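# Arrange every flower upright in the vase

## Task

Place every flower inside the vase with its stem pointing downward, keeping the vase upright and no stem visibly bent; then release the flowers and move the grippers away.

## Robot and tools

Robot: two arms, left_arm and right_arm, each with a two-finger gripper and a wrist camera. In the scene frame the bases sit at left_arm (-0.029, +0.243, 0) m and right_arm (-0.040, -0.296, 0) m, both facing +x with almost no yaw. A camera stand is fixed behind the arms.

Frames: the scene frame has its origin at table-top height, midway between the nominal bases, with +z up, +x reaching out over the table and left_arm on the +y side. Image left and right do not match arm names. Each arm's reported hand pose, Hand target, velocities and wrist camera pose are in that arm's own base frame. Fixed cameras and the table use the scene frame. A gripper's fingers point along its +z axis and spread along its y axis. end_effector_position is the point between the pads, about 1 cm short of the fingertips. Reported poses can be off by a few cm, more at long reach.

execute_actions(actions, cameras): actions is a list of actions. Each action is a table of up to 15 rows, one per 1/30 s step; a shorter table repeats its last row until step 15. Every row holds 14 numbers in [-1, 1], for both arms even if one is idle: dx, dy, dz, rx, ry, rz, opening for left_arm, then the same seven for right_arm. dx to rz are offsets, not poses: each row is measured from the Hand target at the start of that action, along that arm's base axes, with rotation about the Hand target's position. 1.0 equals 0.6 m or 180 degrees; rx, ry, rz form one rotation vector. Repeating an offset in a later action moves the arm further. opening is absolute: +1 fully open (0.094 m), -1 closed. Six zeros ask nothing new of an arm, but its opening number is always a command, so resend the current value to keep it. An empty actions list returns images and the full state. cameras: names, ["all"], or []; an unknown name invalidates the call.

move(target, speed, blend, opening_speed, grip_force, blocking, cameras): target is one 14-number row like above, or a list of up to 15 such rows; every row is an offset from the same starting Hand targets, not from the previous row. Paths are straight and finish together, capped at 10 s total. speed: top path speed in m/s, 0.002 to 2.9, default 0.25 (turns up to twice that in rad/s); one value or one per target. blend: corner rounding in m for lists, default 0 (stop at each). opening_speed: how fast commanded openings change, per second on the -1..+1 scale, 0.2 or more; use it to close gently. grip_force: per-pad force limit, 10 to 50 N, one value or one per arm; it persists, and lower values close slowly. blocking=false returns after about 0.5 s while the move continues. The first target's openings start at once; later targets' openings apply on arrival, after all motion rests. The result adds a move: line with the ending (done, off_target, moving, held, fault) and any limits (paced = pose clipped, held = steps withheld). done means at rest within 10 mm and 2 degrees.

wait(seconds): 0 to 3600; lets a running move continue. stop(): brakes the running move. zoom_image(camera, region): camera is cam_high, cam_low, cam_left_wrist or cam_right_wrist; region [x0, y0, x1, y1] in pixels, at most 504 by 504, from the newest images. finished_scene(scene): ends the current scene, given its number; call nothing after it in that reply.

Results: per arm, end_effector_position (m) and end_effector_quat_wxyz, Hand target (the base for next offsets), grip_measured (opening on the command scale; reads up to ~2.5 mm wide when empty, and narrower than the object under full squeeze), Joint positions (last value is opening in metres), Joint velocities (may be omitted or say within noise), Joint torques (offset, noisy; first three wrap at ±28 N m), Motor temperatures, Tool commands. Image sizes: cam_high and cam_low 896x504, wrist cameras 672x504 fisheye.

Behaviour to expect: orientation commands are clipped to 40 degrees from the measured one per step. Friction and gravity leave grippers short, low or tilted; check after each motion and correct with an explicit offset. Tiny moves may not happen or may go sideways. Fast moves overshoot and hit harder. Paths near an arm's own base can swing its elbow, so route around it. Blocked arms keep pressing until commanded back past the gripper.

Gripping: force jumps to the limit soon after contact, and soft things get crushed further the lower the command. For flower stems, lower grip_force and use opening_speed, closing only slightly below the stem width. Release by commanding an opening well above grip_measured.

Avoid: knocking the vase over or letting it fall even a few cm; any item leaving the table or being left off it; dropping or releasing moving flowers; hard contact with fixed or heavy things; grippers, housings or wrist cameras touching each other (the clearance check does not prevent this); gripping the other arm; strain on a wrist camera cable. Motor heat rises when holding loads or straining: MOTOR HOT at 75 °C, a fold-away fault at 90 °C, collapse at 100 °C. Loose objects may occasionally be nudged by outside pushes.

Each tool is called in YAML: its name, and indented under it one key for each argument.

## Session

execute_actions:
  actions: []

Scene clock: 0.00 s.
left_arm: end_effector_position=(+0.3920, +0.0347, +0.0667) grip_measured=+1.000 end_effector_quat_wxyz=(+0.506, -0.084, +0.856, +0.065) | right_arm: end_effector_position=(+0.3836, +0.0132, +0.0712) grip_measured=+1.000 end_effector_quat_wxyz=(+0.557, -0.015, +0.830, -0.013)
Joint positions: left_arm=[0.003 1.548 0.448 0.588 -0.195 -0.079 0.094] | right_arm=[0.063 1.564 0.325 0.849 0.064 -0.015 0.094]
Joint velocities: within noise
Joint torques (N m): no reading
Motor temperatures (°C): left_arm=[24 23 25 23 23 23 21] | right_arm=[22 22 26 26 22 22 24]
Heat: left arm: 25 °C; right arm: 26 °C.
Hand target: left_arm +0.3933, +0.0346, +0.0692; +0.508, -0.084, +0.855, +0.064 | right_arm +0.3869, +0.0133, +0.0782; +0.566, -0.014, +0.824, -0.013
Tool commands: left_gripper/opening=+1.0 right_gripper/opening=+1.0
camera_calibration:
cam_left_wrist: T_world_to_cam=[[0.16285, -0.98625, -0.02824, -0.03409], [-0.8576, -0.12734, -0.4983, 0.41604], [0.48786, 0.10537, -0.86654, -0.01791]] pos_world=[0.37109, 0.02125, 0.19084]
cam_right_wrist: T_world_to_cam=[[-0.03661, -0.99916, 0.01833, 0.02122], [-0.818, 0.01942, -0.57489, 0.39754], [0.57405, -0.03604, -0.81802, -0.0454]] pos_world=[0.35203, 0.01185, 0.19102]

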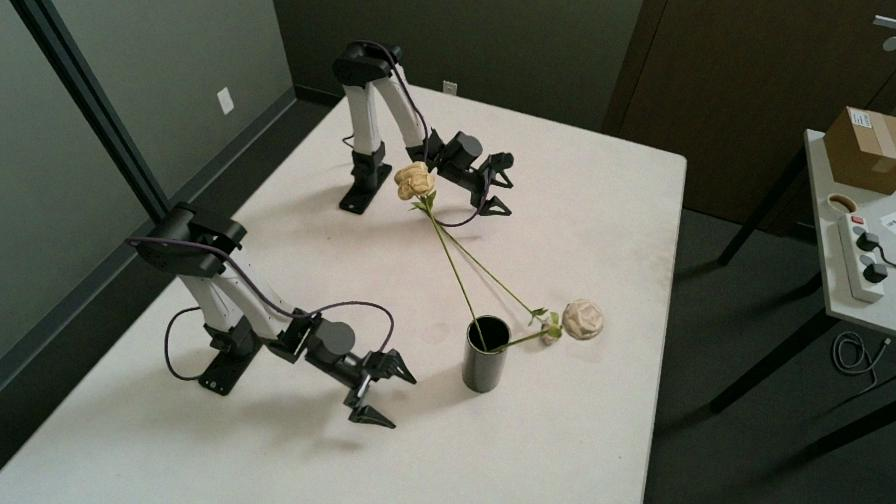

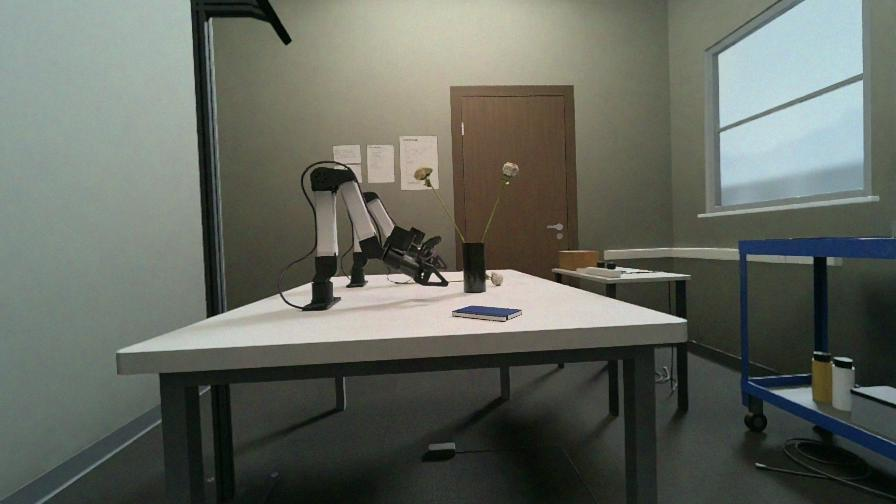

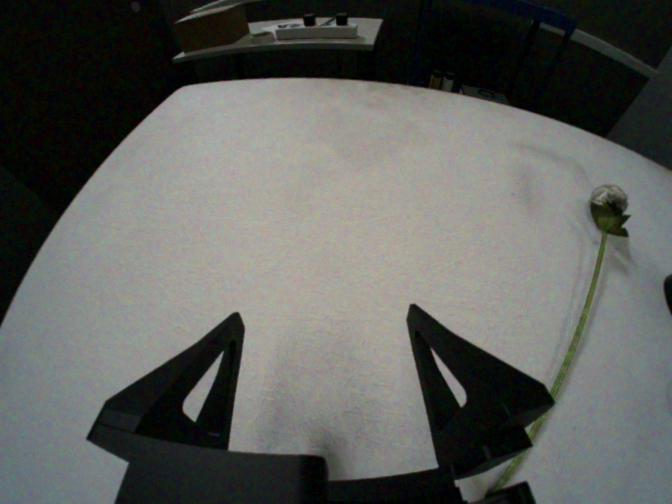

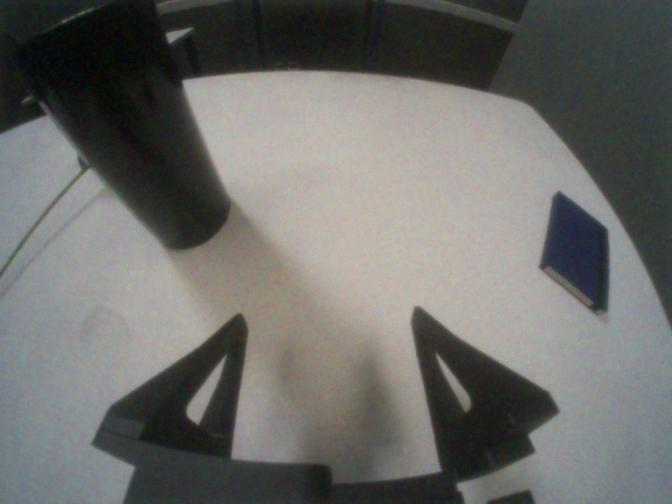

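zoom_image:
  camera: "cam_high"
  region: [380, 140, 640, 400]

zoom_image:
  camera: "cam_low"
  region: [380, 150, 540, 310]

zoom_image:
  camera: "cam_left_wrist"
  region: [420, 150, 672, 504]

Scaled by 1.938 from the camera's image (finer frame: 1280x720).

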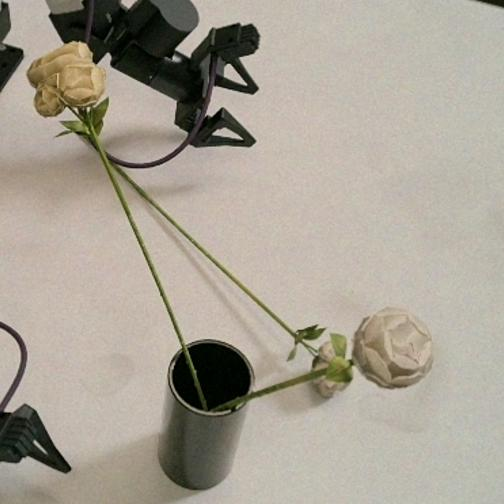

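Scaled by 3.150 from the camera's image (finer frame: 1280x720).

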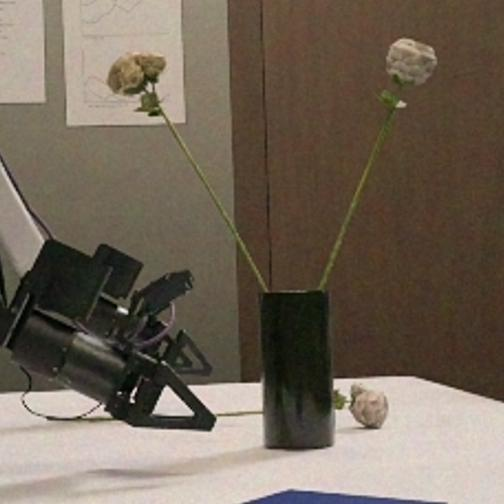

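Scaled by 1.424 from the camera's image (finer frame: 960x720).

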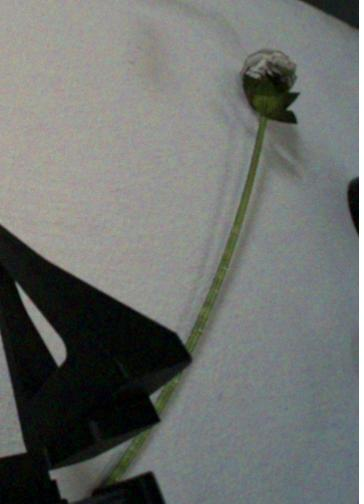

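move:
  target: [0.013,-0.371,0.085,0.0472,0.3177,-0.2177,0.3,0,0,0,0,0,0,1]
  speed: 0.4
  cameras: ["all"]

Scene clock: 29.47 s.
left_arm: end_effector_position=(+0.3995, -0.1837, +0.1210) grip_measured=+0.302 end_effector_quat_wxyz=(+0.045, +0.265, +0.963, -0.005) | right_arm: end_effector_position=(+0.3836, +0.0132, +0.0712) grip_measured=+1.000 end_effector_quat_wxyz=(+0.557, -0.015, +0.830, -0.013)
Joint positions: left_arm=[-0.433 2.163 2.064 -1.381 -0.005 0.104 0.061] | right_arm=[0.063 1.564 0.325 0.849 0.064 -0.015 0.094]
Joint torques (N m): left_arm=[0.03 -10.21 9.26 0.44 0.15 0.18] | right_arm=[0.69 -5.03 6.09 2.05 0.07 0.04]
Heat: left arm: 29 °C; right arm: 30 °C.
Hand target: left_arm +0.4010, -0.1879, +0.1202; +0.042, +0.271, +0.962, -0.012 | right_arm +0.3869, +0.0133, +0.0782; +0.566, -0.014, +0.824, -0.013
Off the commanded pose: left_arm 0.005 m, 1 deg | right_arm 0.008 m, 1 deg.
move: done
cam_left_wrist: T_world_to_cam=[[-0.53526, -0.84437, 0.02334, 0.04957], [-0.75236, 0.48913, 0.44126, 0.37928], [-0.384, 0.21863, -0.89707, 0.42128]] pos_world=[0.47366, -0.23577, 0.2094]
cam_right_wrist: T_world_to_cam=[[-0.03661, -0.99916, 0.01833, 0.02122], [-0.818, 0.01942, -0.57489, 0.39754], [0.57405, -0.03604, -0.81802, -0.0454]] pos_world=[0.35203, 0.01185, 0.19102]

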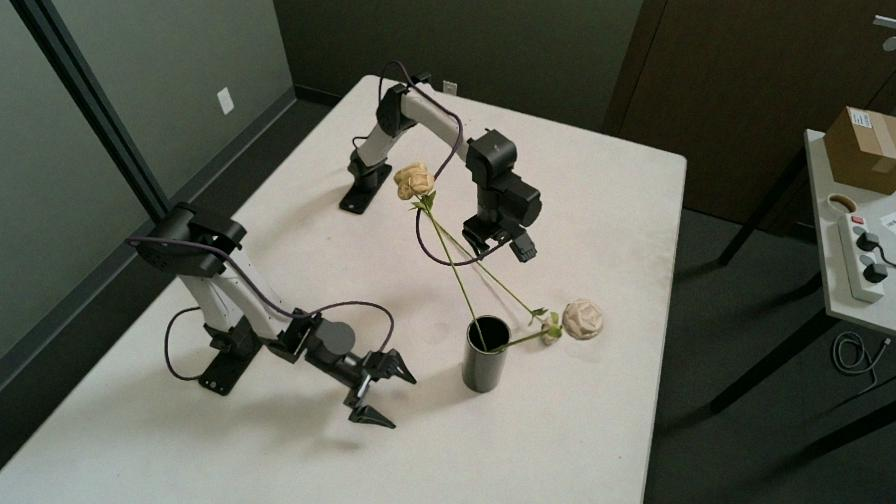

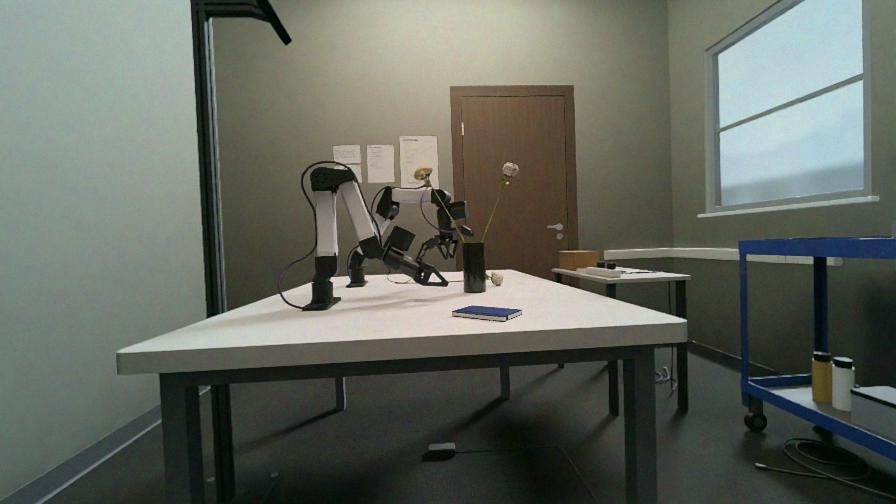

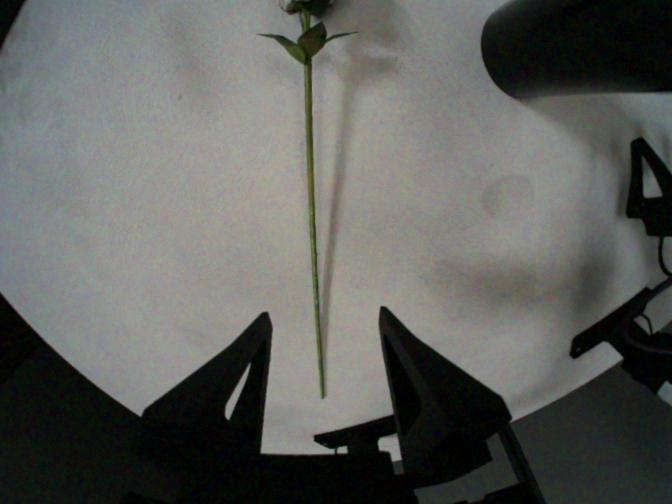

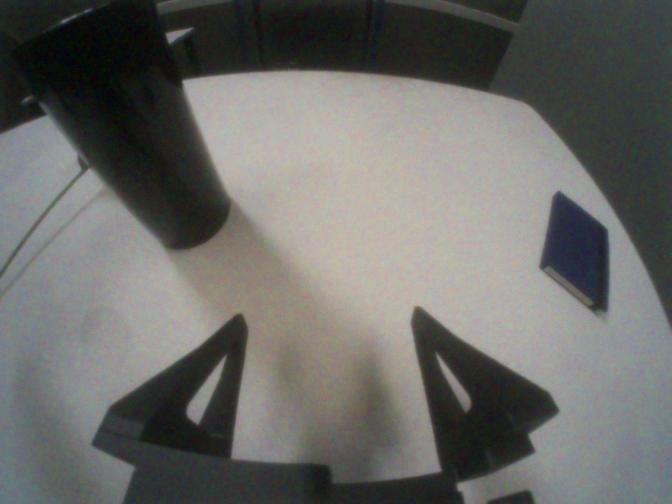

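move:
  target: [0.013,0.0215,-0.17,0,0,0,0.3,0,0,0,0,0,0,1]
  speed: 0.12
  cameras: ["cam_left_wrist","cam_low"]

Scene clock: 39.23 s.
left_arm: end_effector_position=(+0.4109, -0.1762, +0.0261) grip_measured=+0.302 end_effector_quat_wxyz=(+0.050, +0.269, +0.962, -0.006) | right_arm: end_effector_position=(+0.3836, +0.0132, +0.0712) grip_measured=+1.000 end_effector_quat_wxyz=(+0.557, -0.015, +0.830, -0.013)
Joint positions: left_arm=[-0.406 2.201 1.746 -1.014 -0.002 0.139 0.061] | right_arm=[0.063 1.564 0.325 0.849 0.064 -0.015 0.094]
Joint torques (N m): left_arm=[0.83 -11.06 5.5 0.6 0.14 0.19] | right_arm=[0.64 -5.03 5.96 2.05 0.05 0.04]
Motor temperatures (°C): left_arm=[24 29 30 26 23 23 21] | right_arm=[22 24 28 31 22 22 24]
Heat: left arm: 30 °C; right arm: 31 °C.
Hand target: left_arm +0.4088, -0.1750, +0.0182; +0.042, +0.271, +0.962, -0.011 | right_arm +0.3869, +0.0133, +0.0782; +0.566, -0.014, +0.824, -0.013
Off the commanded pose: left_arm 0.008 m, 1 deg | right_arm 0.008 m, 1 deg.
move: done
cam_left_wrist: T_world_to_cam=[[-0.54196, -0.84014, 0.02115, 0.06779], [-0.75275, 0.49647, 0.4323, 0.42765], [-0.37369, 0.21837, -0.90148, 0.33479]] pos_world=[0.48376, -0.22847, 0.1155]
Images, in order (width x height): cam_low 896x504, cam_left_wrist 672x504.

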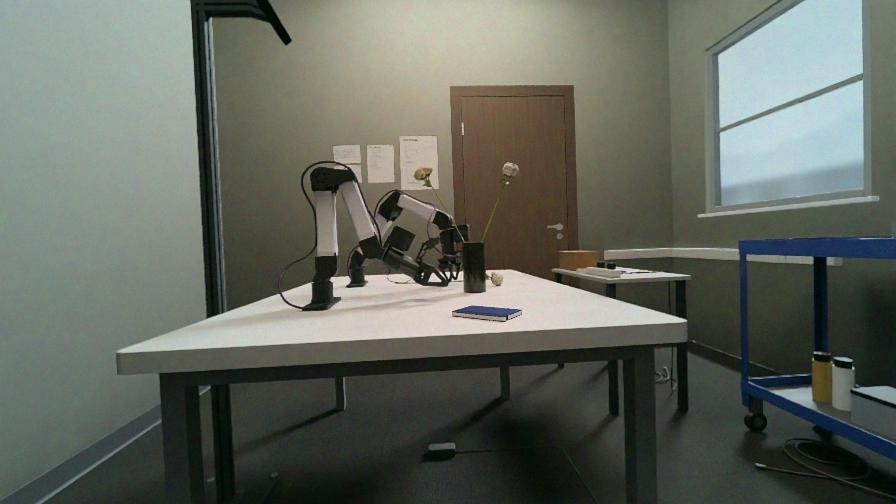

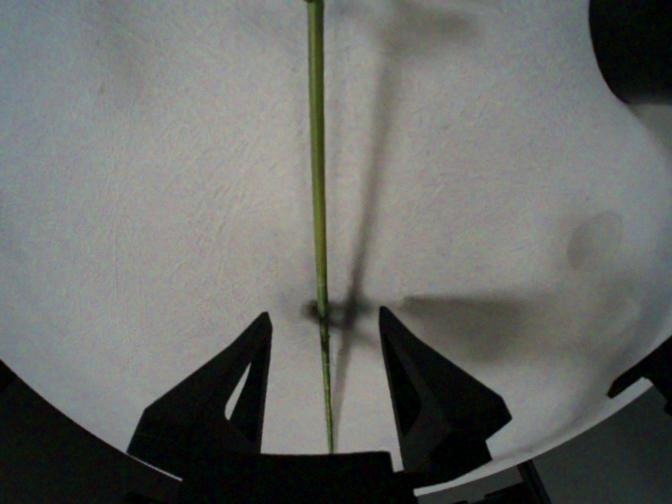

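move:
  target:
    - [-0.002,-0.002,-0.02,0,0,0,0.3,0,0,0,0,0,0,1]
    - [-0.002,-0.002,-0.02,0,0,0,-1,0,0,0,0,0,0,1]
  speed: 0.1
  grip_force: 40
  opening_speed: 0.7
  cameras: ["cam_left_wrist"]

Scene clock: 46.33 s.
left_arm: end_effector_position=(+0.4115, -0.1765, +0.0164) grip_measured=-0.897 end_effector_quat_wxyz=(+0.053, +0.269, +0.962, -0.006) | right_arm: end_effector_position=(+0.3836, +0.0132, +0.0712) grip_measured=+1.000 end_effector_quat_wxyz=(+0.557, -0.015, +0.830, -0.013)
Joint positions: left_arm=[-0.406 2.207 1.715 -0.971 -0.002 0.139 0.005] | right_arm=[0.063 1.564 0.325 0.849 0.064 -0.015 0.094]
Joint torques (N m): left_arm=[0.47 -10.8 5.35 0.61 0.14 0.14] | right_arm=[0.64 -5.09 5.96 2.1 0.05 0.08]
Heat: left arm: 30 °C; right arm: 31 °C.
Hand target: left_arm +0.4076, -0.1762, +0.0062; +0.042, +0.271, +0.962, -0.011 | right_arm +0.3869, +0.0133, +0.0782; +0.566, -0.014, +0.824, -0.013
Off the commanded pose: left_arm 0.011 m, 1 deg | right_arm 0.008 m, 1 deg.
grip_force (N): 40, 40
move: off_target (left_arm); target 2's new opening was sent with left_arm's hand 0.011 m and 1 deg from that target
cam_left_wrist: T_world_to_cam=[[-0.54243, -0.83985, 0.0204, 0.06833], [-0.75503, 0.498, 0.42652, 0.43382], [-0.36838, 0.21596, -0.90425, 0.32373]] pos_world=[0.48386, -0.22857, 0.1063]

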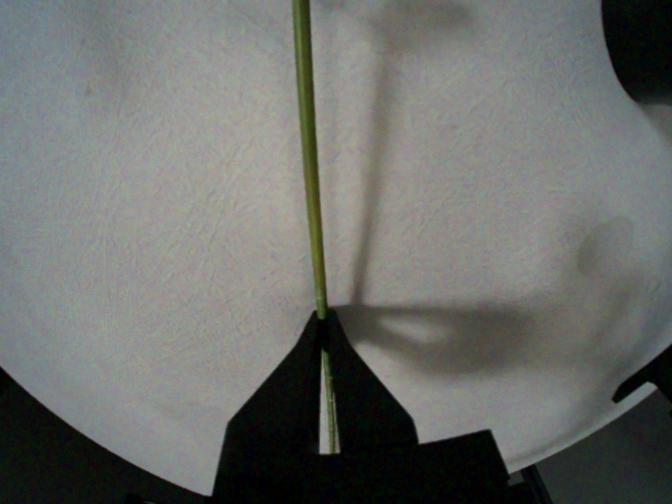

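move:
  target:
    - [0,0,0.267,0,0,0,-1,0,0,0,0,0,0,1]
    - [0.021,0.077,0.773,-0.2525,-0.4121,0,-1,0,0,0,0,0,0,1]
  speed: 0.3
  blend: [0.06,0]
  cameras: ["all"]

Scene clock: 59.00 s.
left_arm: end_effector_position=(+0.4245, -0.1308, +0.4690) grip_measured=-0.898 end_effector_quat_wxyz=(+0.691, +0.188, +0.672, -0.189) | right_arm: end_effector_position=(+0.3836, +0.0132, +0.0712) grip_measured=+1.000 end_effector_quat_wxyz=(+0.557, -0.015, +0.830, -0.013)
Joint positions: left_arm=[-0.149 1.375 1.5 -0.096 0.39 -0.004 0.005] | right_arm=[0.063 1.564 0.325 0.849 0.064 -0.015 0.094]
Joint torques (N m): left_arm=[0.76 -6.78 6.12 1.92 0.14 -0.05] | right_arm=[0.61 -4.94 6.16 2.08 0.05 0.08]
Heat: left arm: 31 °C; right arm: 32 °C.
Hand target: left_arm +0.4203, -0.1300, +0.4700; +0.692, +0.188, +0.669, -0.195 | right_arm +0.3869, +0.0133, +0.0782; +0.566, -0.014, +0.824, -0.013
Off the commanded pose: left_arm 0.004 m, 1 deg | right_arm 0.008 m, 1 deg.
grip_force (N): 40, 40
move: done
cam_left_wrist: T_world_to_cam=[[-0.54715, -0.83638, -0.03297, 0.132], [-0.40162, 0.29688, -0.86635, 0.65778], [0.73439, -0.46079, -0.49835, -0.01903]] pos_world=[0.35038, -0.09365, 0.56473]
cam_right_wrist: T_world_to_cam=[[-0.03661, -0.99916, 0.01833, 0.02122], [-0.818, 0.01942, -0.57489, 0.39754], [0.57405, -0.03604, -0.81802, -0.0454]] pos_world=[0.35203, 0.01185, 0.19102]

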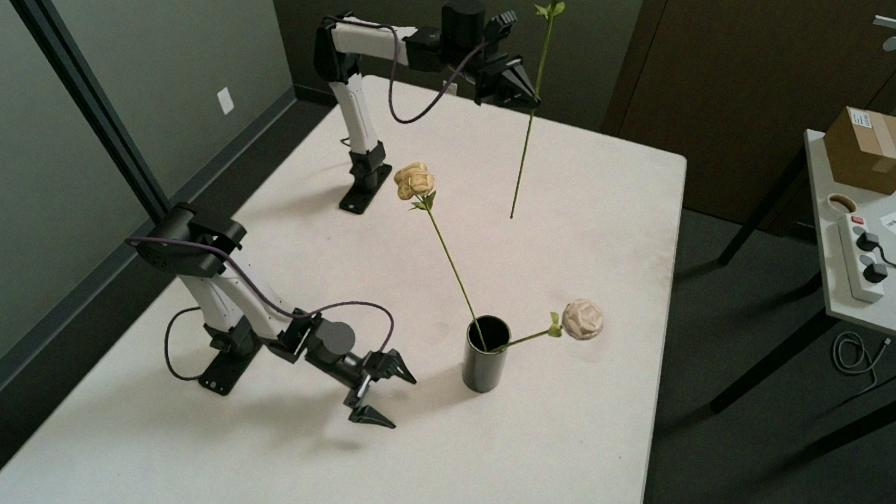

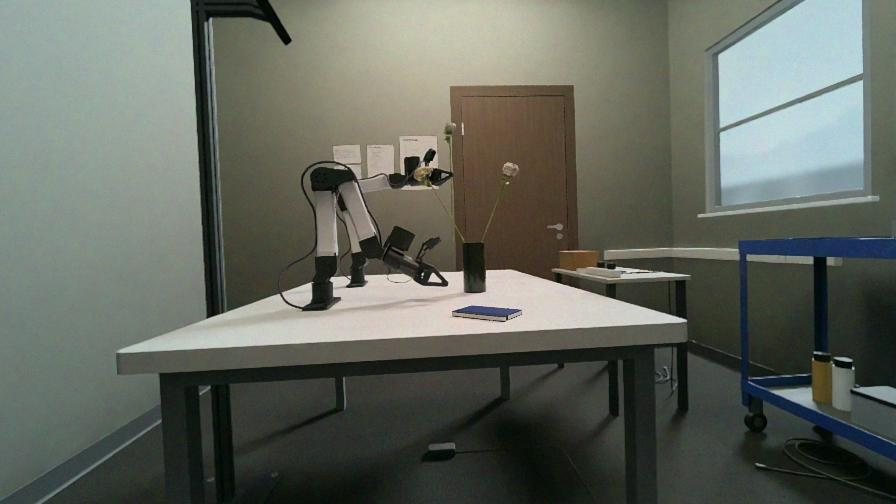

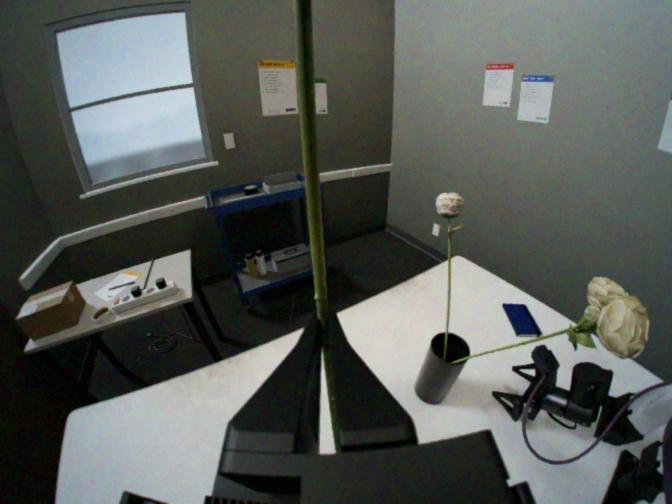

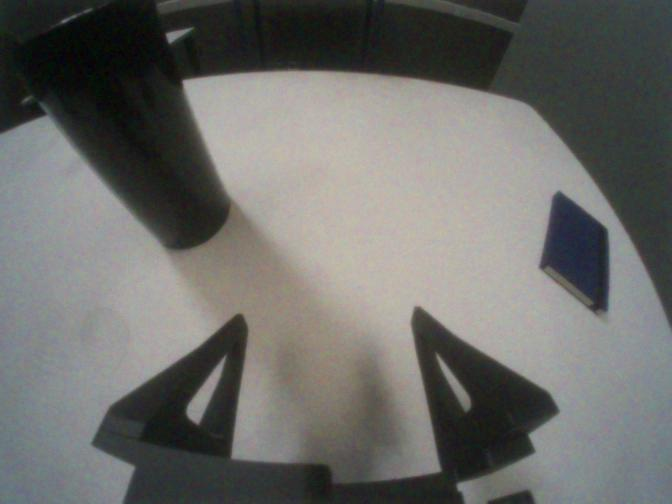

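move:
  target: [0.066,-0.483,0.033,0,0,-0.186,-1,0,0,0,0,0,0,1]
  speed: 0.25
  cameras: ["cam_high","cam_low","cam_left_wrist"]

zoom_image:
  camera: "cam_high"
  region: [400, 180, 600, 400]

zoom_image:
  camera: "cam_low"
  region: [380, 100, 560, 300]

Scene clock: 67.33 s.
left_arm: end_effector_position=(+0.4598, -0.4175, +0.4911) grip_measured=-0.898 end_effector_quat_wxyz=(+0.623, +0.361, +0.579, -0.382) | right_arm: end_effector_position=(+0.3836, +0.0132, +0.0712) grip_measured=+1.000 end_effector_quat_wxyz=(+0.557, -0.015, +0.830, -0.013)
Joint positions: left_arm=[-0.601 2.34 2.841 -0.423 0.505 -0.029 0.005] | right_arm=[0.063 1.564 0.325 0.849 0.064 -0.015 0.094]
Joint torques (N m): left_arm=[0.24 -11.29 8.77 1.71 0.12 -0.06] | right_arm=[0.58 -5.09 6.13 2.07 0.05 0.06]
Heat: left arm: 31 °C; right arm: 32 °C.
Hand target: left_arm +0.4598, -0.4199, +0.4897; +0.607, +0.373, +0.586, -0.386 | right_arm +0.3869, +0.0133, +0.0782; +0.566, -0.014, +0.824, -0.013
Off the commanded pose: left_arm 0.003 m, 2 deg | right_arm 0.008 m, 1 deg.
elbow stopped short (left arm): the move would have taken joint 3 (elbow) straighter than the controller allows.
grip_force (N): 40, 40
move: done
cam_left_wrist: T_world_to_cam=[[-0.91025, -0.41243, -0.03673, 0.25805], [-0.16066, 0.43356, -0.88669, 0.73258], [0.38162, -0.80121, -0.46091, -0.16451]] pos_world=[0.41537, -0.34299, 0.58323]

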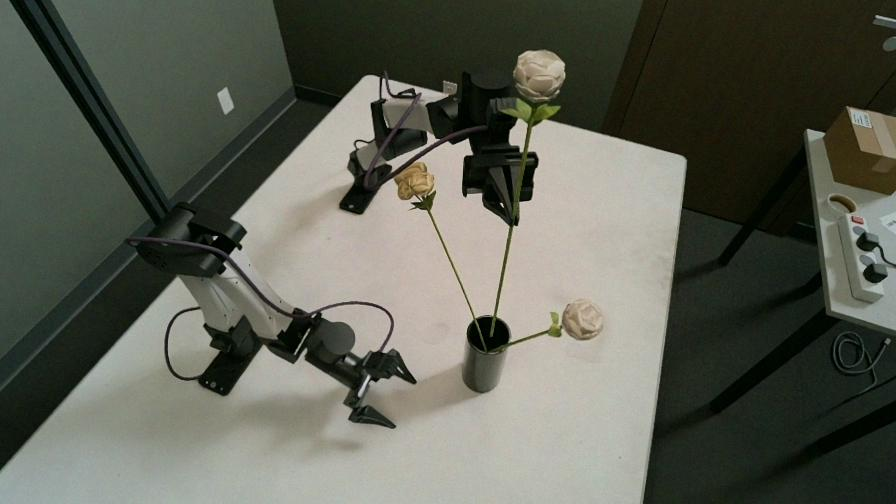

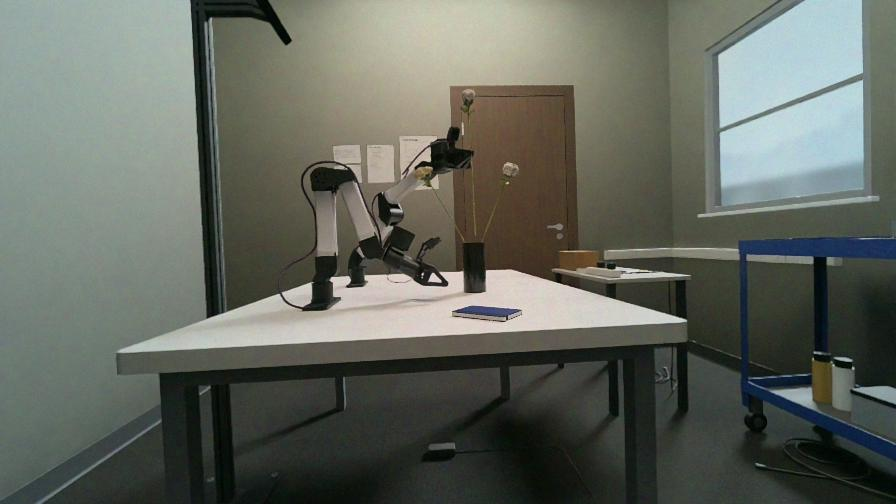

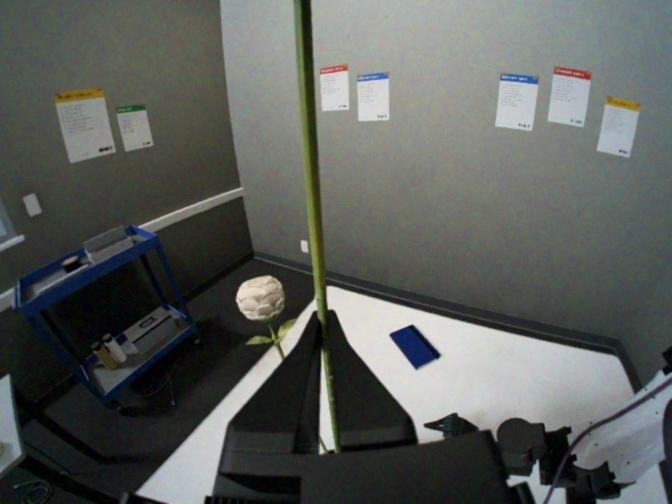

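Scaled by 2.291 from the camera's image (finer frame: 1280x720).

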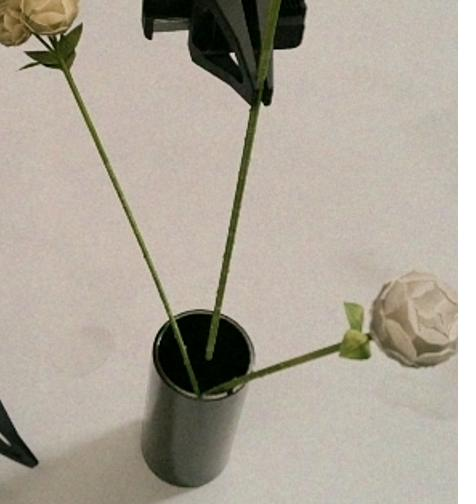

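Scaled by 2.520 from the camera's image (finer frame: 1280x720).

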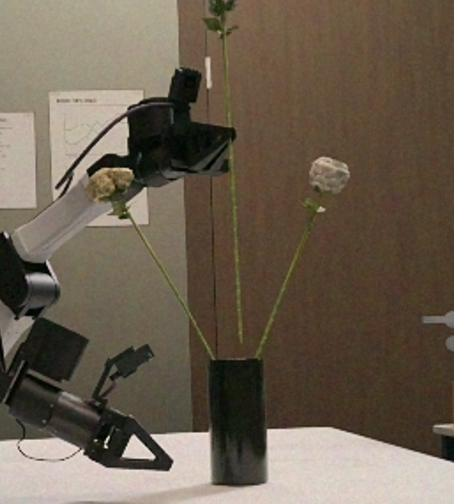

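move:
  target:
    - [0,0.023,0,0,0,0,-1,0,0,0,0,0,0,1]
    - [0,0.023,-0.08,0,0,0,-1,0,0,0,0,0,0,1]
  speed: 0.1
  blend: [0.005,0]
  cameras: ["cam_high","cam_low"]

zoom_image:
  camera: "cam_high"
  region: [400, 180, 600, 400]

zoom_image:
  camera: "cam_low"
  region: [380, 100, 560, 300]

Scene clock: 75.57 s.
left_arm: end_effector_position=(+0.4676, -0.4102, +0.4233) grip_measured=-0.898 end_effector_quat_wxyz=(+0.595, +0.378, +0.596, -0.385) | right_arm: end_effector_position=(+0.3836, +0.0132, +0.0712) grip_measured=+1.000 end_effector_quat_wxyz=(+0.557, -0.015, +0.830, -0.013)
Joint positions: left_arm=[-0.568 2.112 2.206 -0.09 0.57 -0.011 0.005] | right_arm=[0.063 1.564 0.325 0.849 0.064 -0.015 0.094]
Joint torques (N m): left_arm=[-0.1 -15.24 7.27 1.92 -0.09 -0.08] | right_arm=[0.61 -5.04 6.08 2.1 0.06 0.08]
Heat: left arm: 33 °C; right arm: 32 °C.
Hand target: left_arm +0.4598, -0.4060, +0.4418; +0.607, +0.373, +0.586, -0.386 | right_arm +0.3869, +0.0133, +0.0782; +0.566, -0.014, +0.824, -0.013
Off the commanded pose: left_arm 0.020 m, 2 deg | right_arm 0.008 m, 1 deg.
grip_force (N): 40, 40
move: off_target (left_arm)

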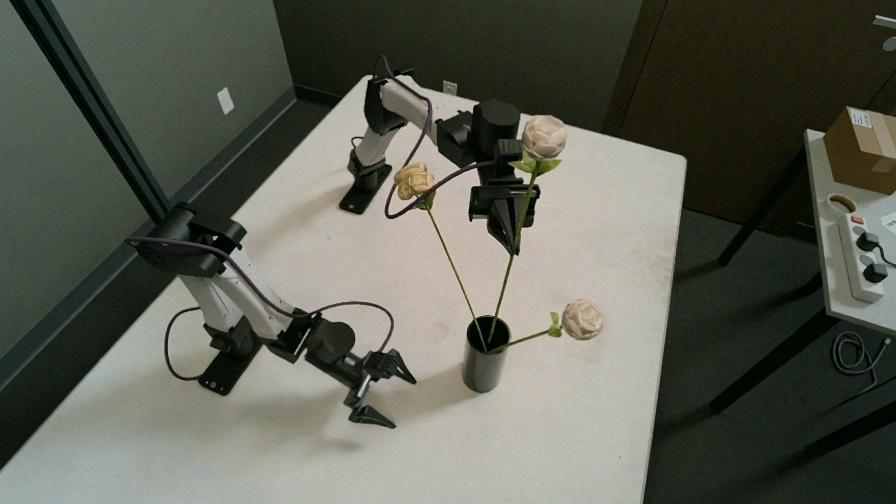

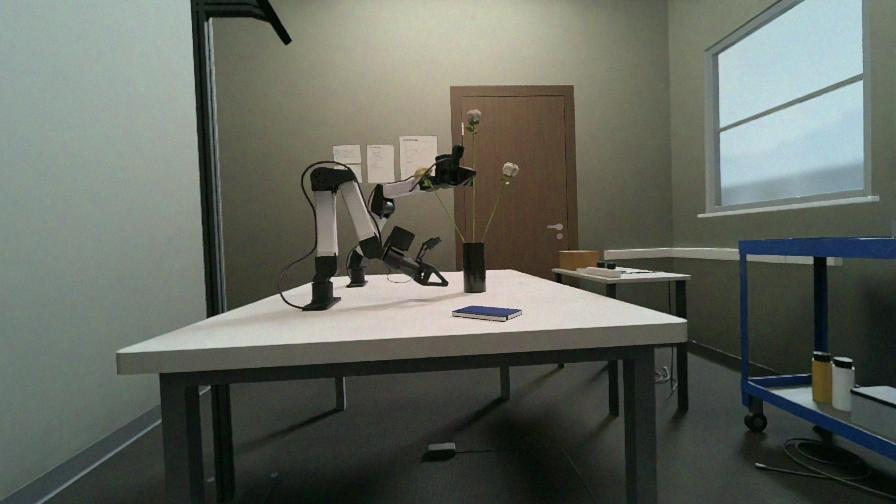

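Scaled by 2.291 from the camera's image (finer frame: 1280x720).

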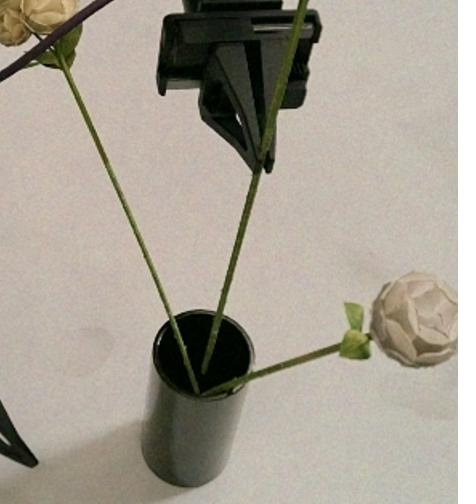

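Scaled by 2.520 from the camera's image (finer frame: 1280x720).

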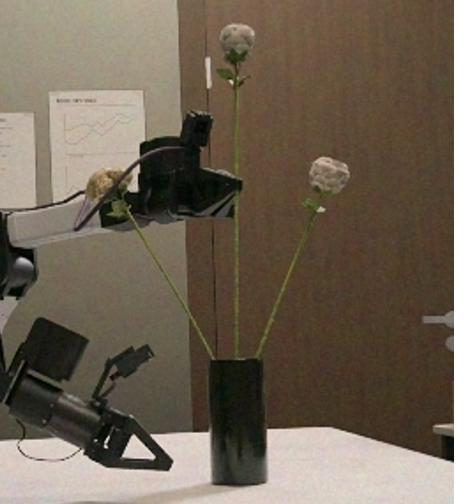

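move:
  target: [0,0,-0.17,0,0,0,-1,0,0,0,0,0,0,1]
  speed: 0.1
  cameras: ["cam_high","cam_low"]

zoom_image:
  camera: "cam_high"
  region: [380, 150, 620, 400]

zoom_image:
  camera: "cam_low"
  region: [380, 100, 560, 300]

Scene clock: 82.57 s.
left_arm: end_effector_position=(+0.4663, -0.4093, +0.3239) grip_measured=-0.898 end_effector_quat_wxyz=(+0.597, +0.378, +0.594, -0.385) | right_arm: end_effector_position=(+0.3836, +0.0132, +0.0712) grip_measured=+1.000 end_effector_quat_wxyz=(+0.557, -0.015, +0.830, -0.013)
Joint positions: left_arm=[-0.568 2.051 1.708 0.353 0.57 -0.012 0.005] | right_arm=[0.063 1.564 0.325 0.849 0.064 -0.015 0.094]
Joint torques (N m): left_arm=[-0.16 -15.34 6.83 1.87 -0.08 -0.07] | right_arm=[0.53 -5.01 6.06 2.1 0.06 0.08]
Motor temperatures (°C): left_arm=[24 36 31 29 23 23 21] | right_arm=[22 25 29 33 22 21 24]
Heat: left arm: 36 °C; right arm: 33 °C.
Hand target: left_arm +0.4598, -0.4060, +0.3397; +0.607, +0.373, +0.586, -0.386 | right_arm +0.3869, +0.0133, +0.0782; +0.566, -0.014, +0.824, -0.013
Off the commanded pose: left_arm 0.017 m, 2 deg | right_arm 0.008 m, 1 deg.
grip_force (N): 40, 40
move: off_target (left_arm)

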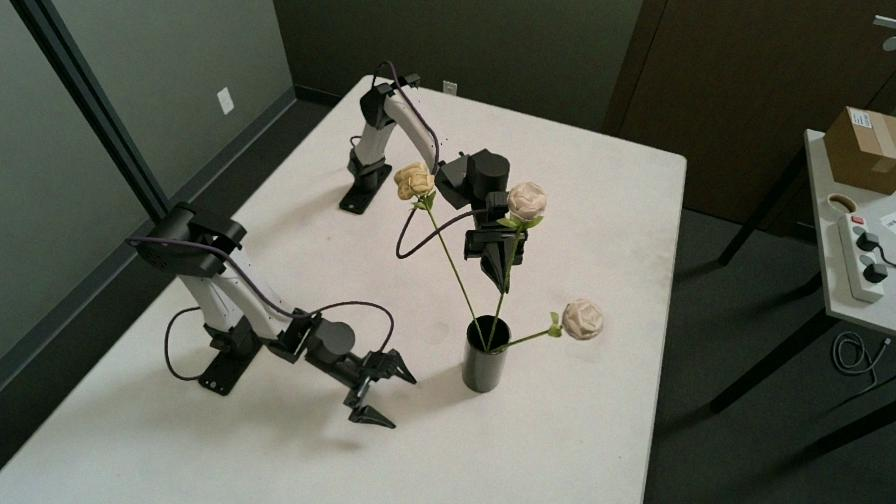

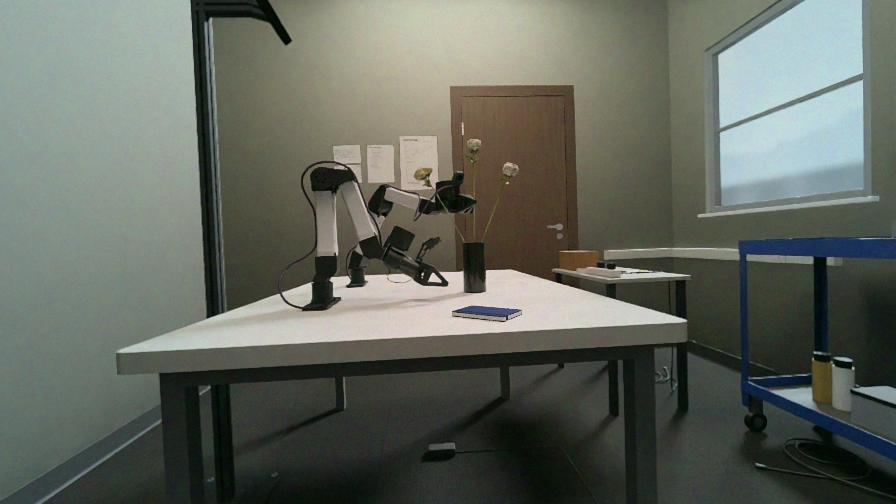

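Scaled by 2.016 from the camera's image (finer frame: 1280x720).

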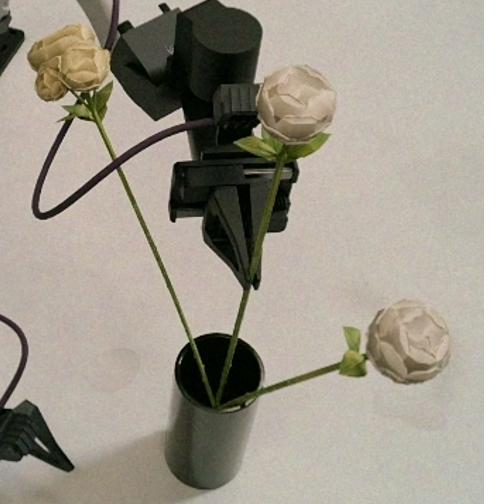

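Scaled by 2.520 from the camera's image (finer frame: 1280x720).

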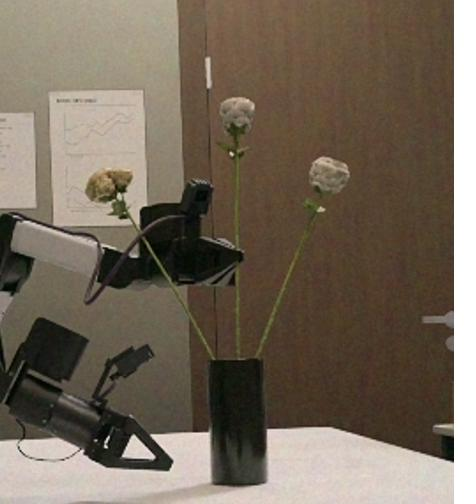

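move:
  target:
    - [0,0,-0.03,0,0,0,-1,0,0,0,0,0,0,1]
    - [0,0,-0.03,0,0,0,-0.1,0,0,0,0,0,0,1]
  speed: 0.06
  opening_speed: 0.8
  cameras: ["cam_high","cam_low","cam_left_wrist"]

Scene clock: 88.17 s.
left_arm: end_effector_position=(+0.4646, -0.4083, +0.3127) grip_measured=-0.102 end_effector_quat_wxyz=(+0.602, +0.378, +0.589, -0.385) | right_arm: end_effector_position=(+0.3836, +0.0132, +0.0712) grip_measured=+1.000 end_effector_quat_wxyz=(+0.557, -0.015, +0.830, -0.013)
Joint positions: left_arm=[-0.568 2.051 1.65 0.426 0.57 -0.012 0.042] | right_arm=[0.063 1.564 0.325 0.849 0.064 -0.015 0.094]
Joint torques (N m): left_arm=[-0.14 -14.56 6.63 1.83 -0.09 -0.07] | right_arm=[0.66 -4.94 6.01 2.08 0.05 0.06]
Heat: left arm: 39 °C; right arm: 33 °C.
Hand target: left_arm +0.4598, -0.4060, +0.3218; +0.607, +0.373, +0.586, -0.386 | right_arm +0.3869, +0.0133, +0.0782; +0.566, -0.014, +0.824, -0.013
Off the commanded pose: left_arm 0.010 m, 1 deg | right_arm 0.008 m, 1 deg.
grip_force (N): 40, 40
move: done; target 2's new opening was sent with left_arm's hand 0.011 m and 1 deg from that target
cam_left_wrist: T_world_to_cam=[[-0.92363, -0.38227, -0.02796, 0.27548], [-0.16989, 0.4737, -0.86415, 0.58479], [0.34358, -0.7934, -0.50247, -0.2072]] pos_world=[0.42498, -0.3361, 0.40893]

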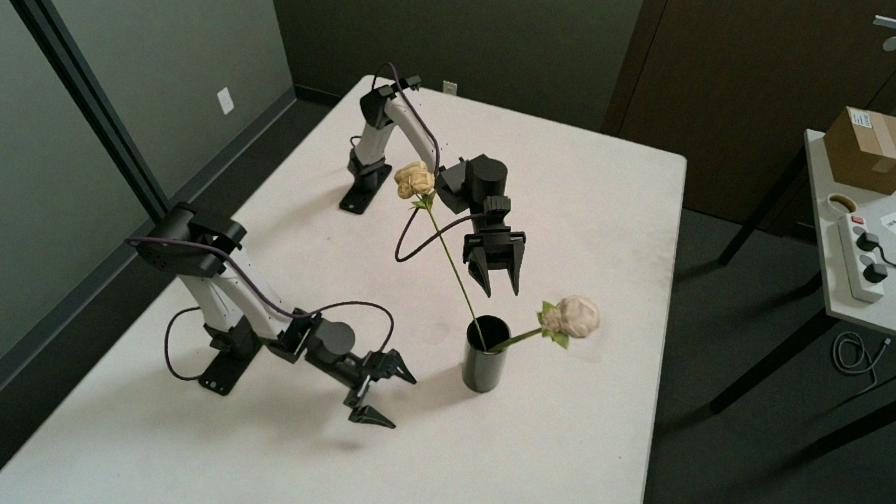

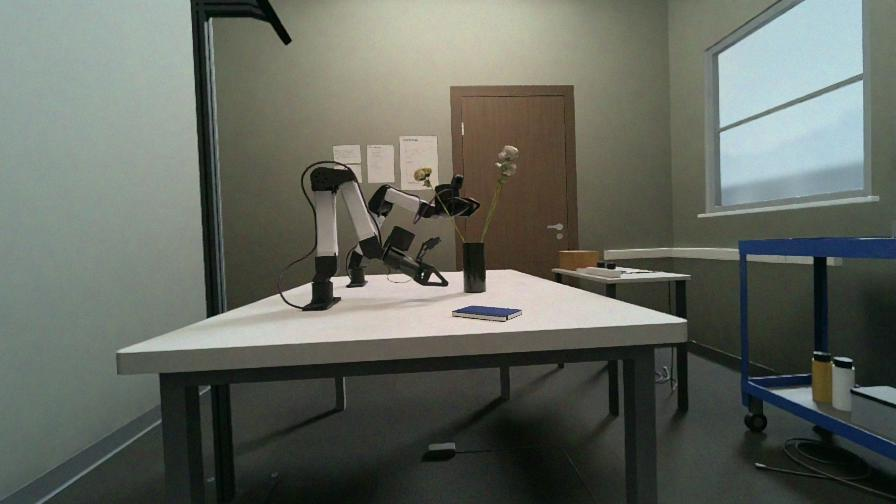

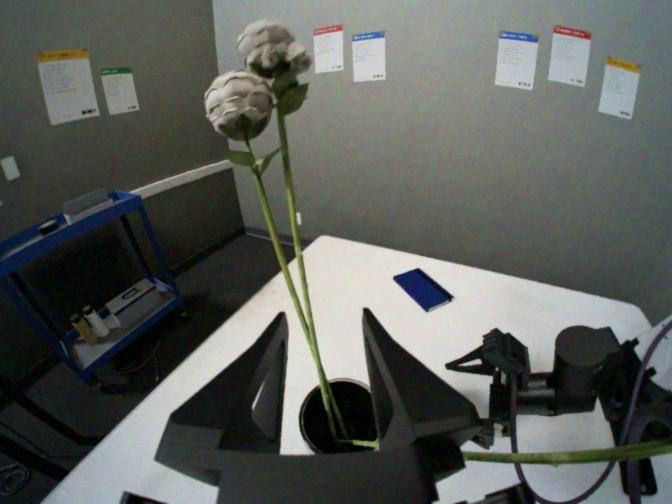

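move:
  target:
    - [-0.04,0.2,0,0,0,0,-0.1,0,0,0,0,0,0,1]
    - [-0.1,0.5,0,0,0,0,-0.1,0,0,0,0,0,0,1]
  speed: [0.1,0.25]
  blend: [0.03,0]
  cameras: ["cam_high","cam_low"]

Scene clock: 93.93 s.
left_arm: end_effector_position=(+0.4085, -0.1046, +0.3187) grip_measured=-0.102 end_effector_quat_wxyz=(+0.608, +0.367, +0.591, -0.382) | right_arm: end_effector_position=(+0.3836, +0.0132, +0.0712) grip_measured=+1.000 end_effector_quat_wxyz=(+0.557, -0.015, +0.830, -0.013)
Joint positions: left_arm=[0.154 1.575 1.044 0.639 1.27 -0.107 0.042] | right_arm=[0.063 1.564 0.325 0.849 0.064 -0.015 0.094]
Joint torques (N m): left_arm=[0.36 -9.39 5.87 1.46 0.11 -0.05] | right_arm=[0.5 -5.01 5.89 2.07 0.04 0.05]
Heat: left arm: 40 °C; right arm: 33 °C.
Hand target: left_arm +0.3998, -0.1061, +0.3217; +0.607, +0.373, +0.586, -0.386 | right_arm +0.3869, +0.0133, +0.0782; +0.566, -0.014, +0.824, -0.013
Off the commanded pose: left_arm 0.009 m, 1 deg | right_arm 0.008 m, 1 deg.
grip_force (N): 40, 40
move: done

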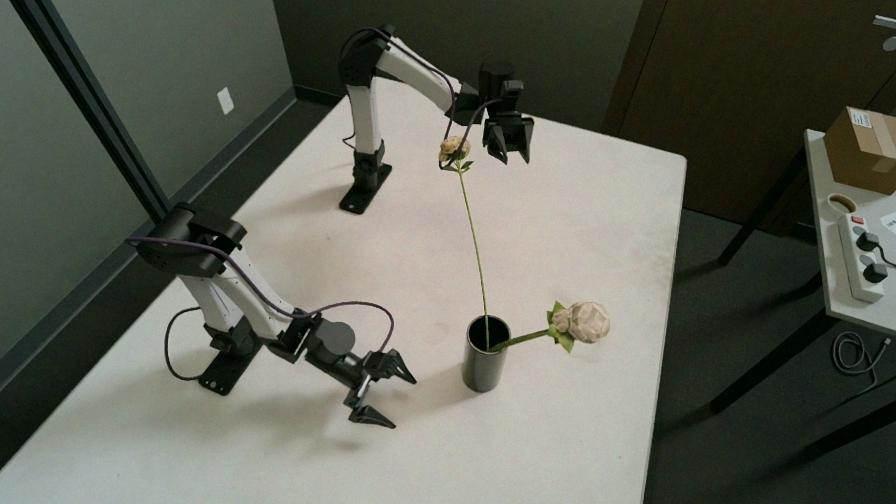

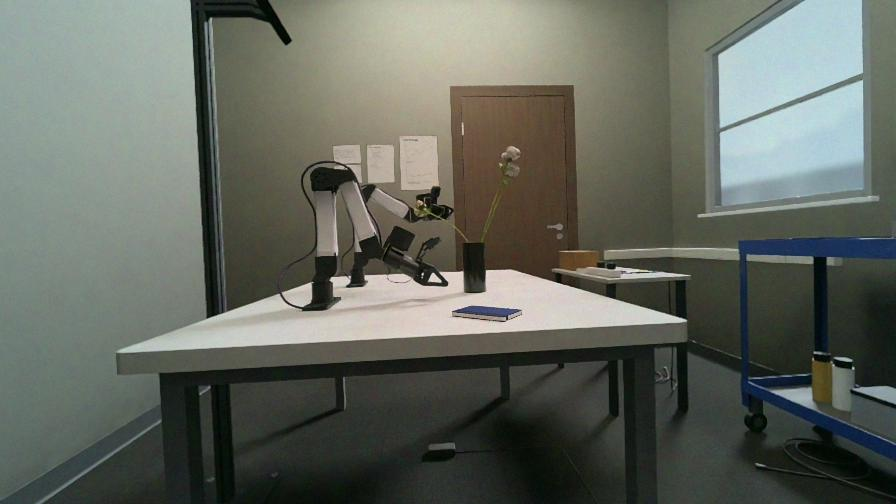

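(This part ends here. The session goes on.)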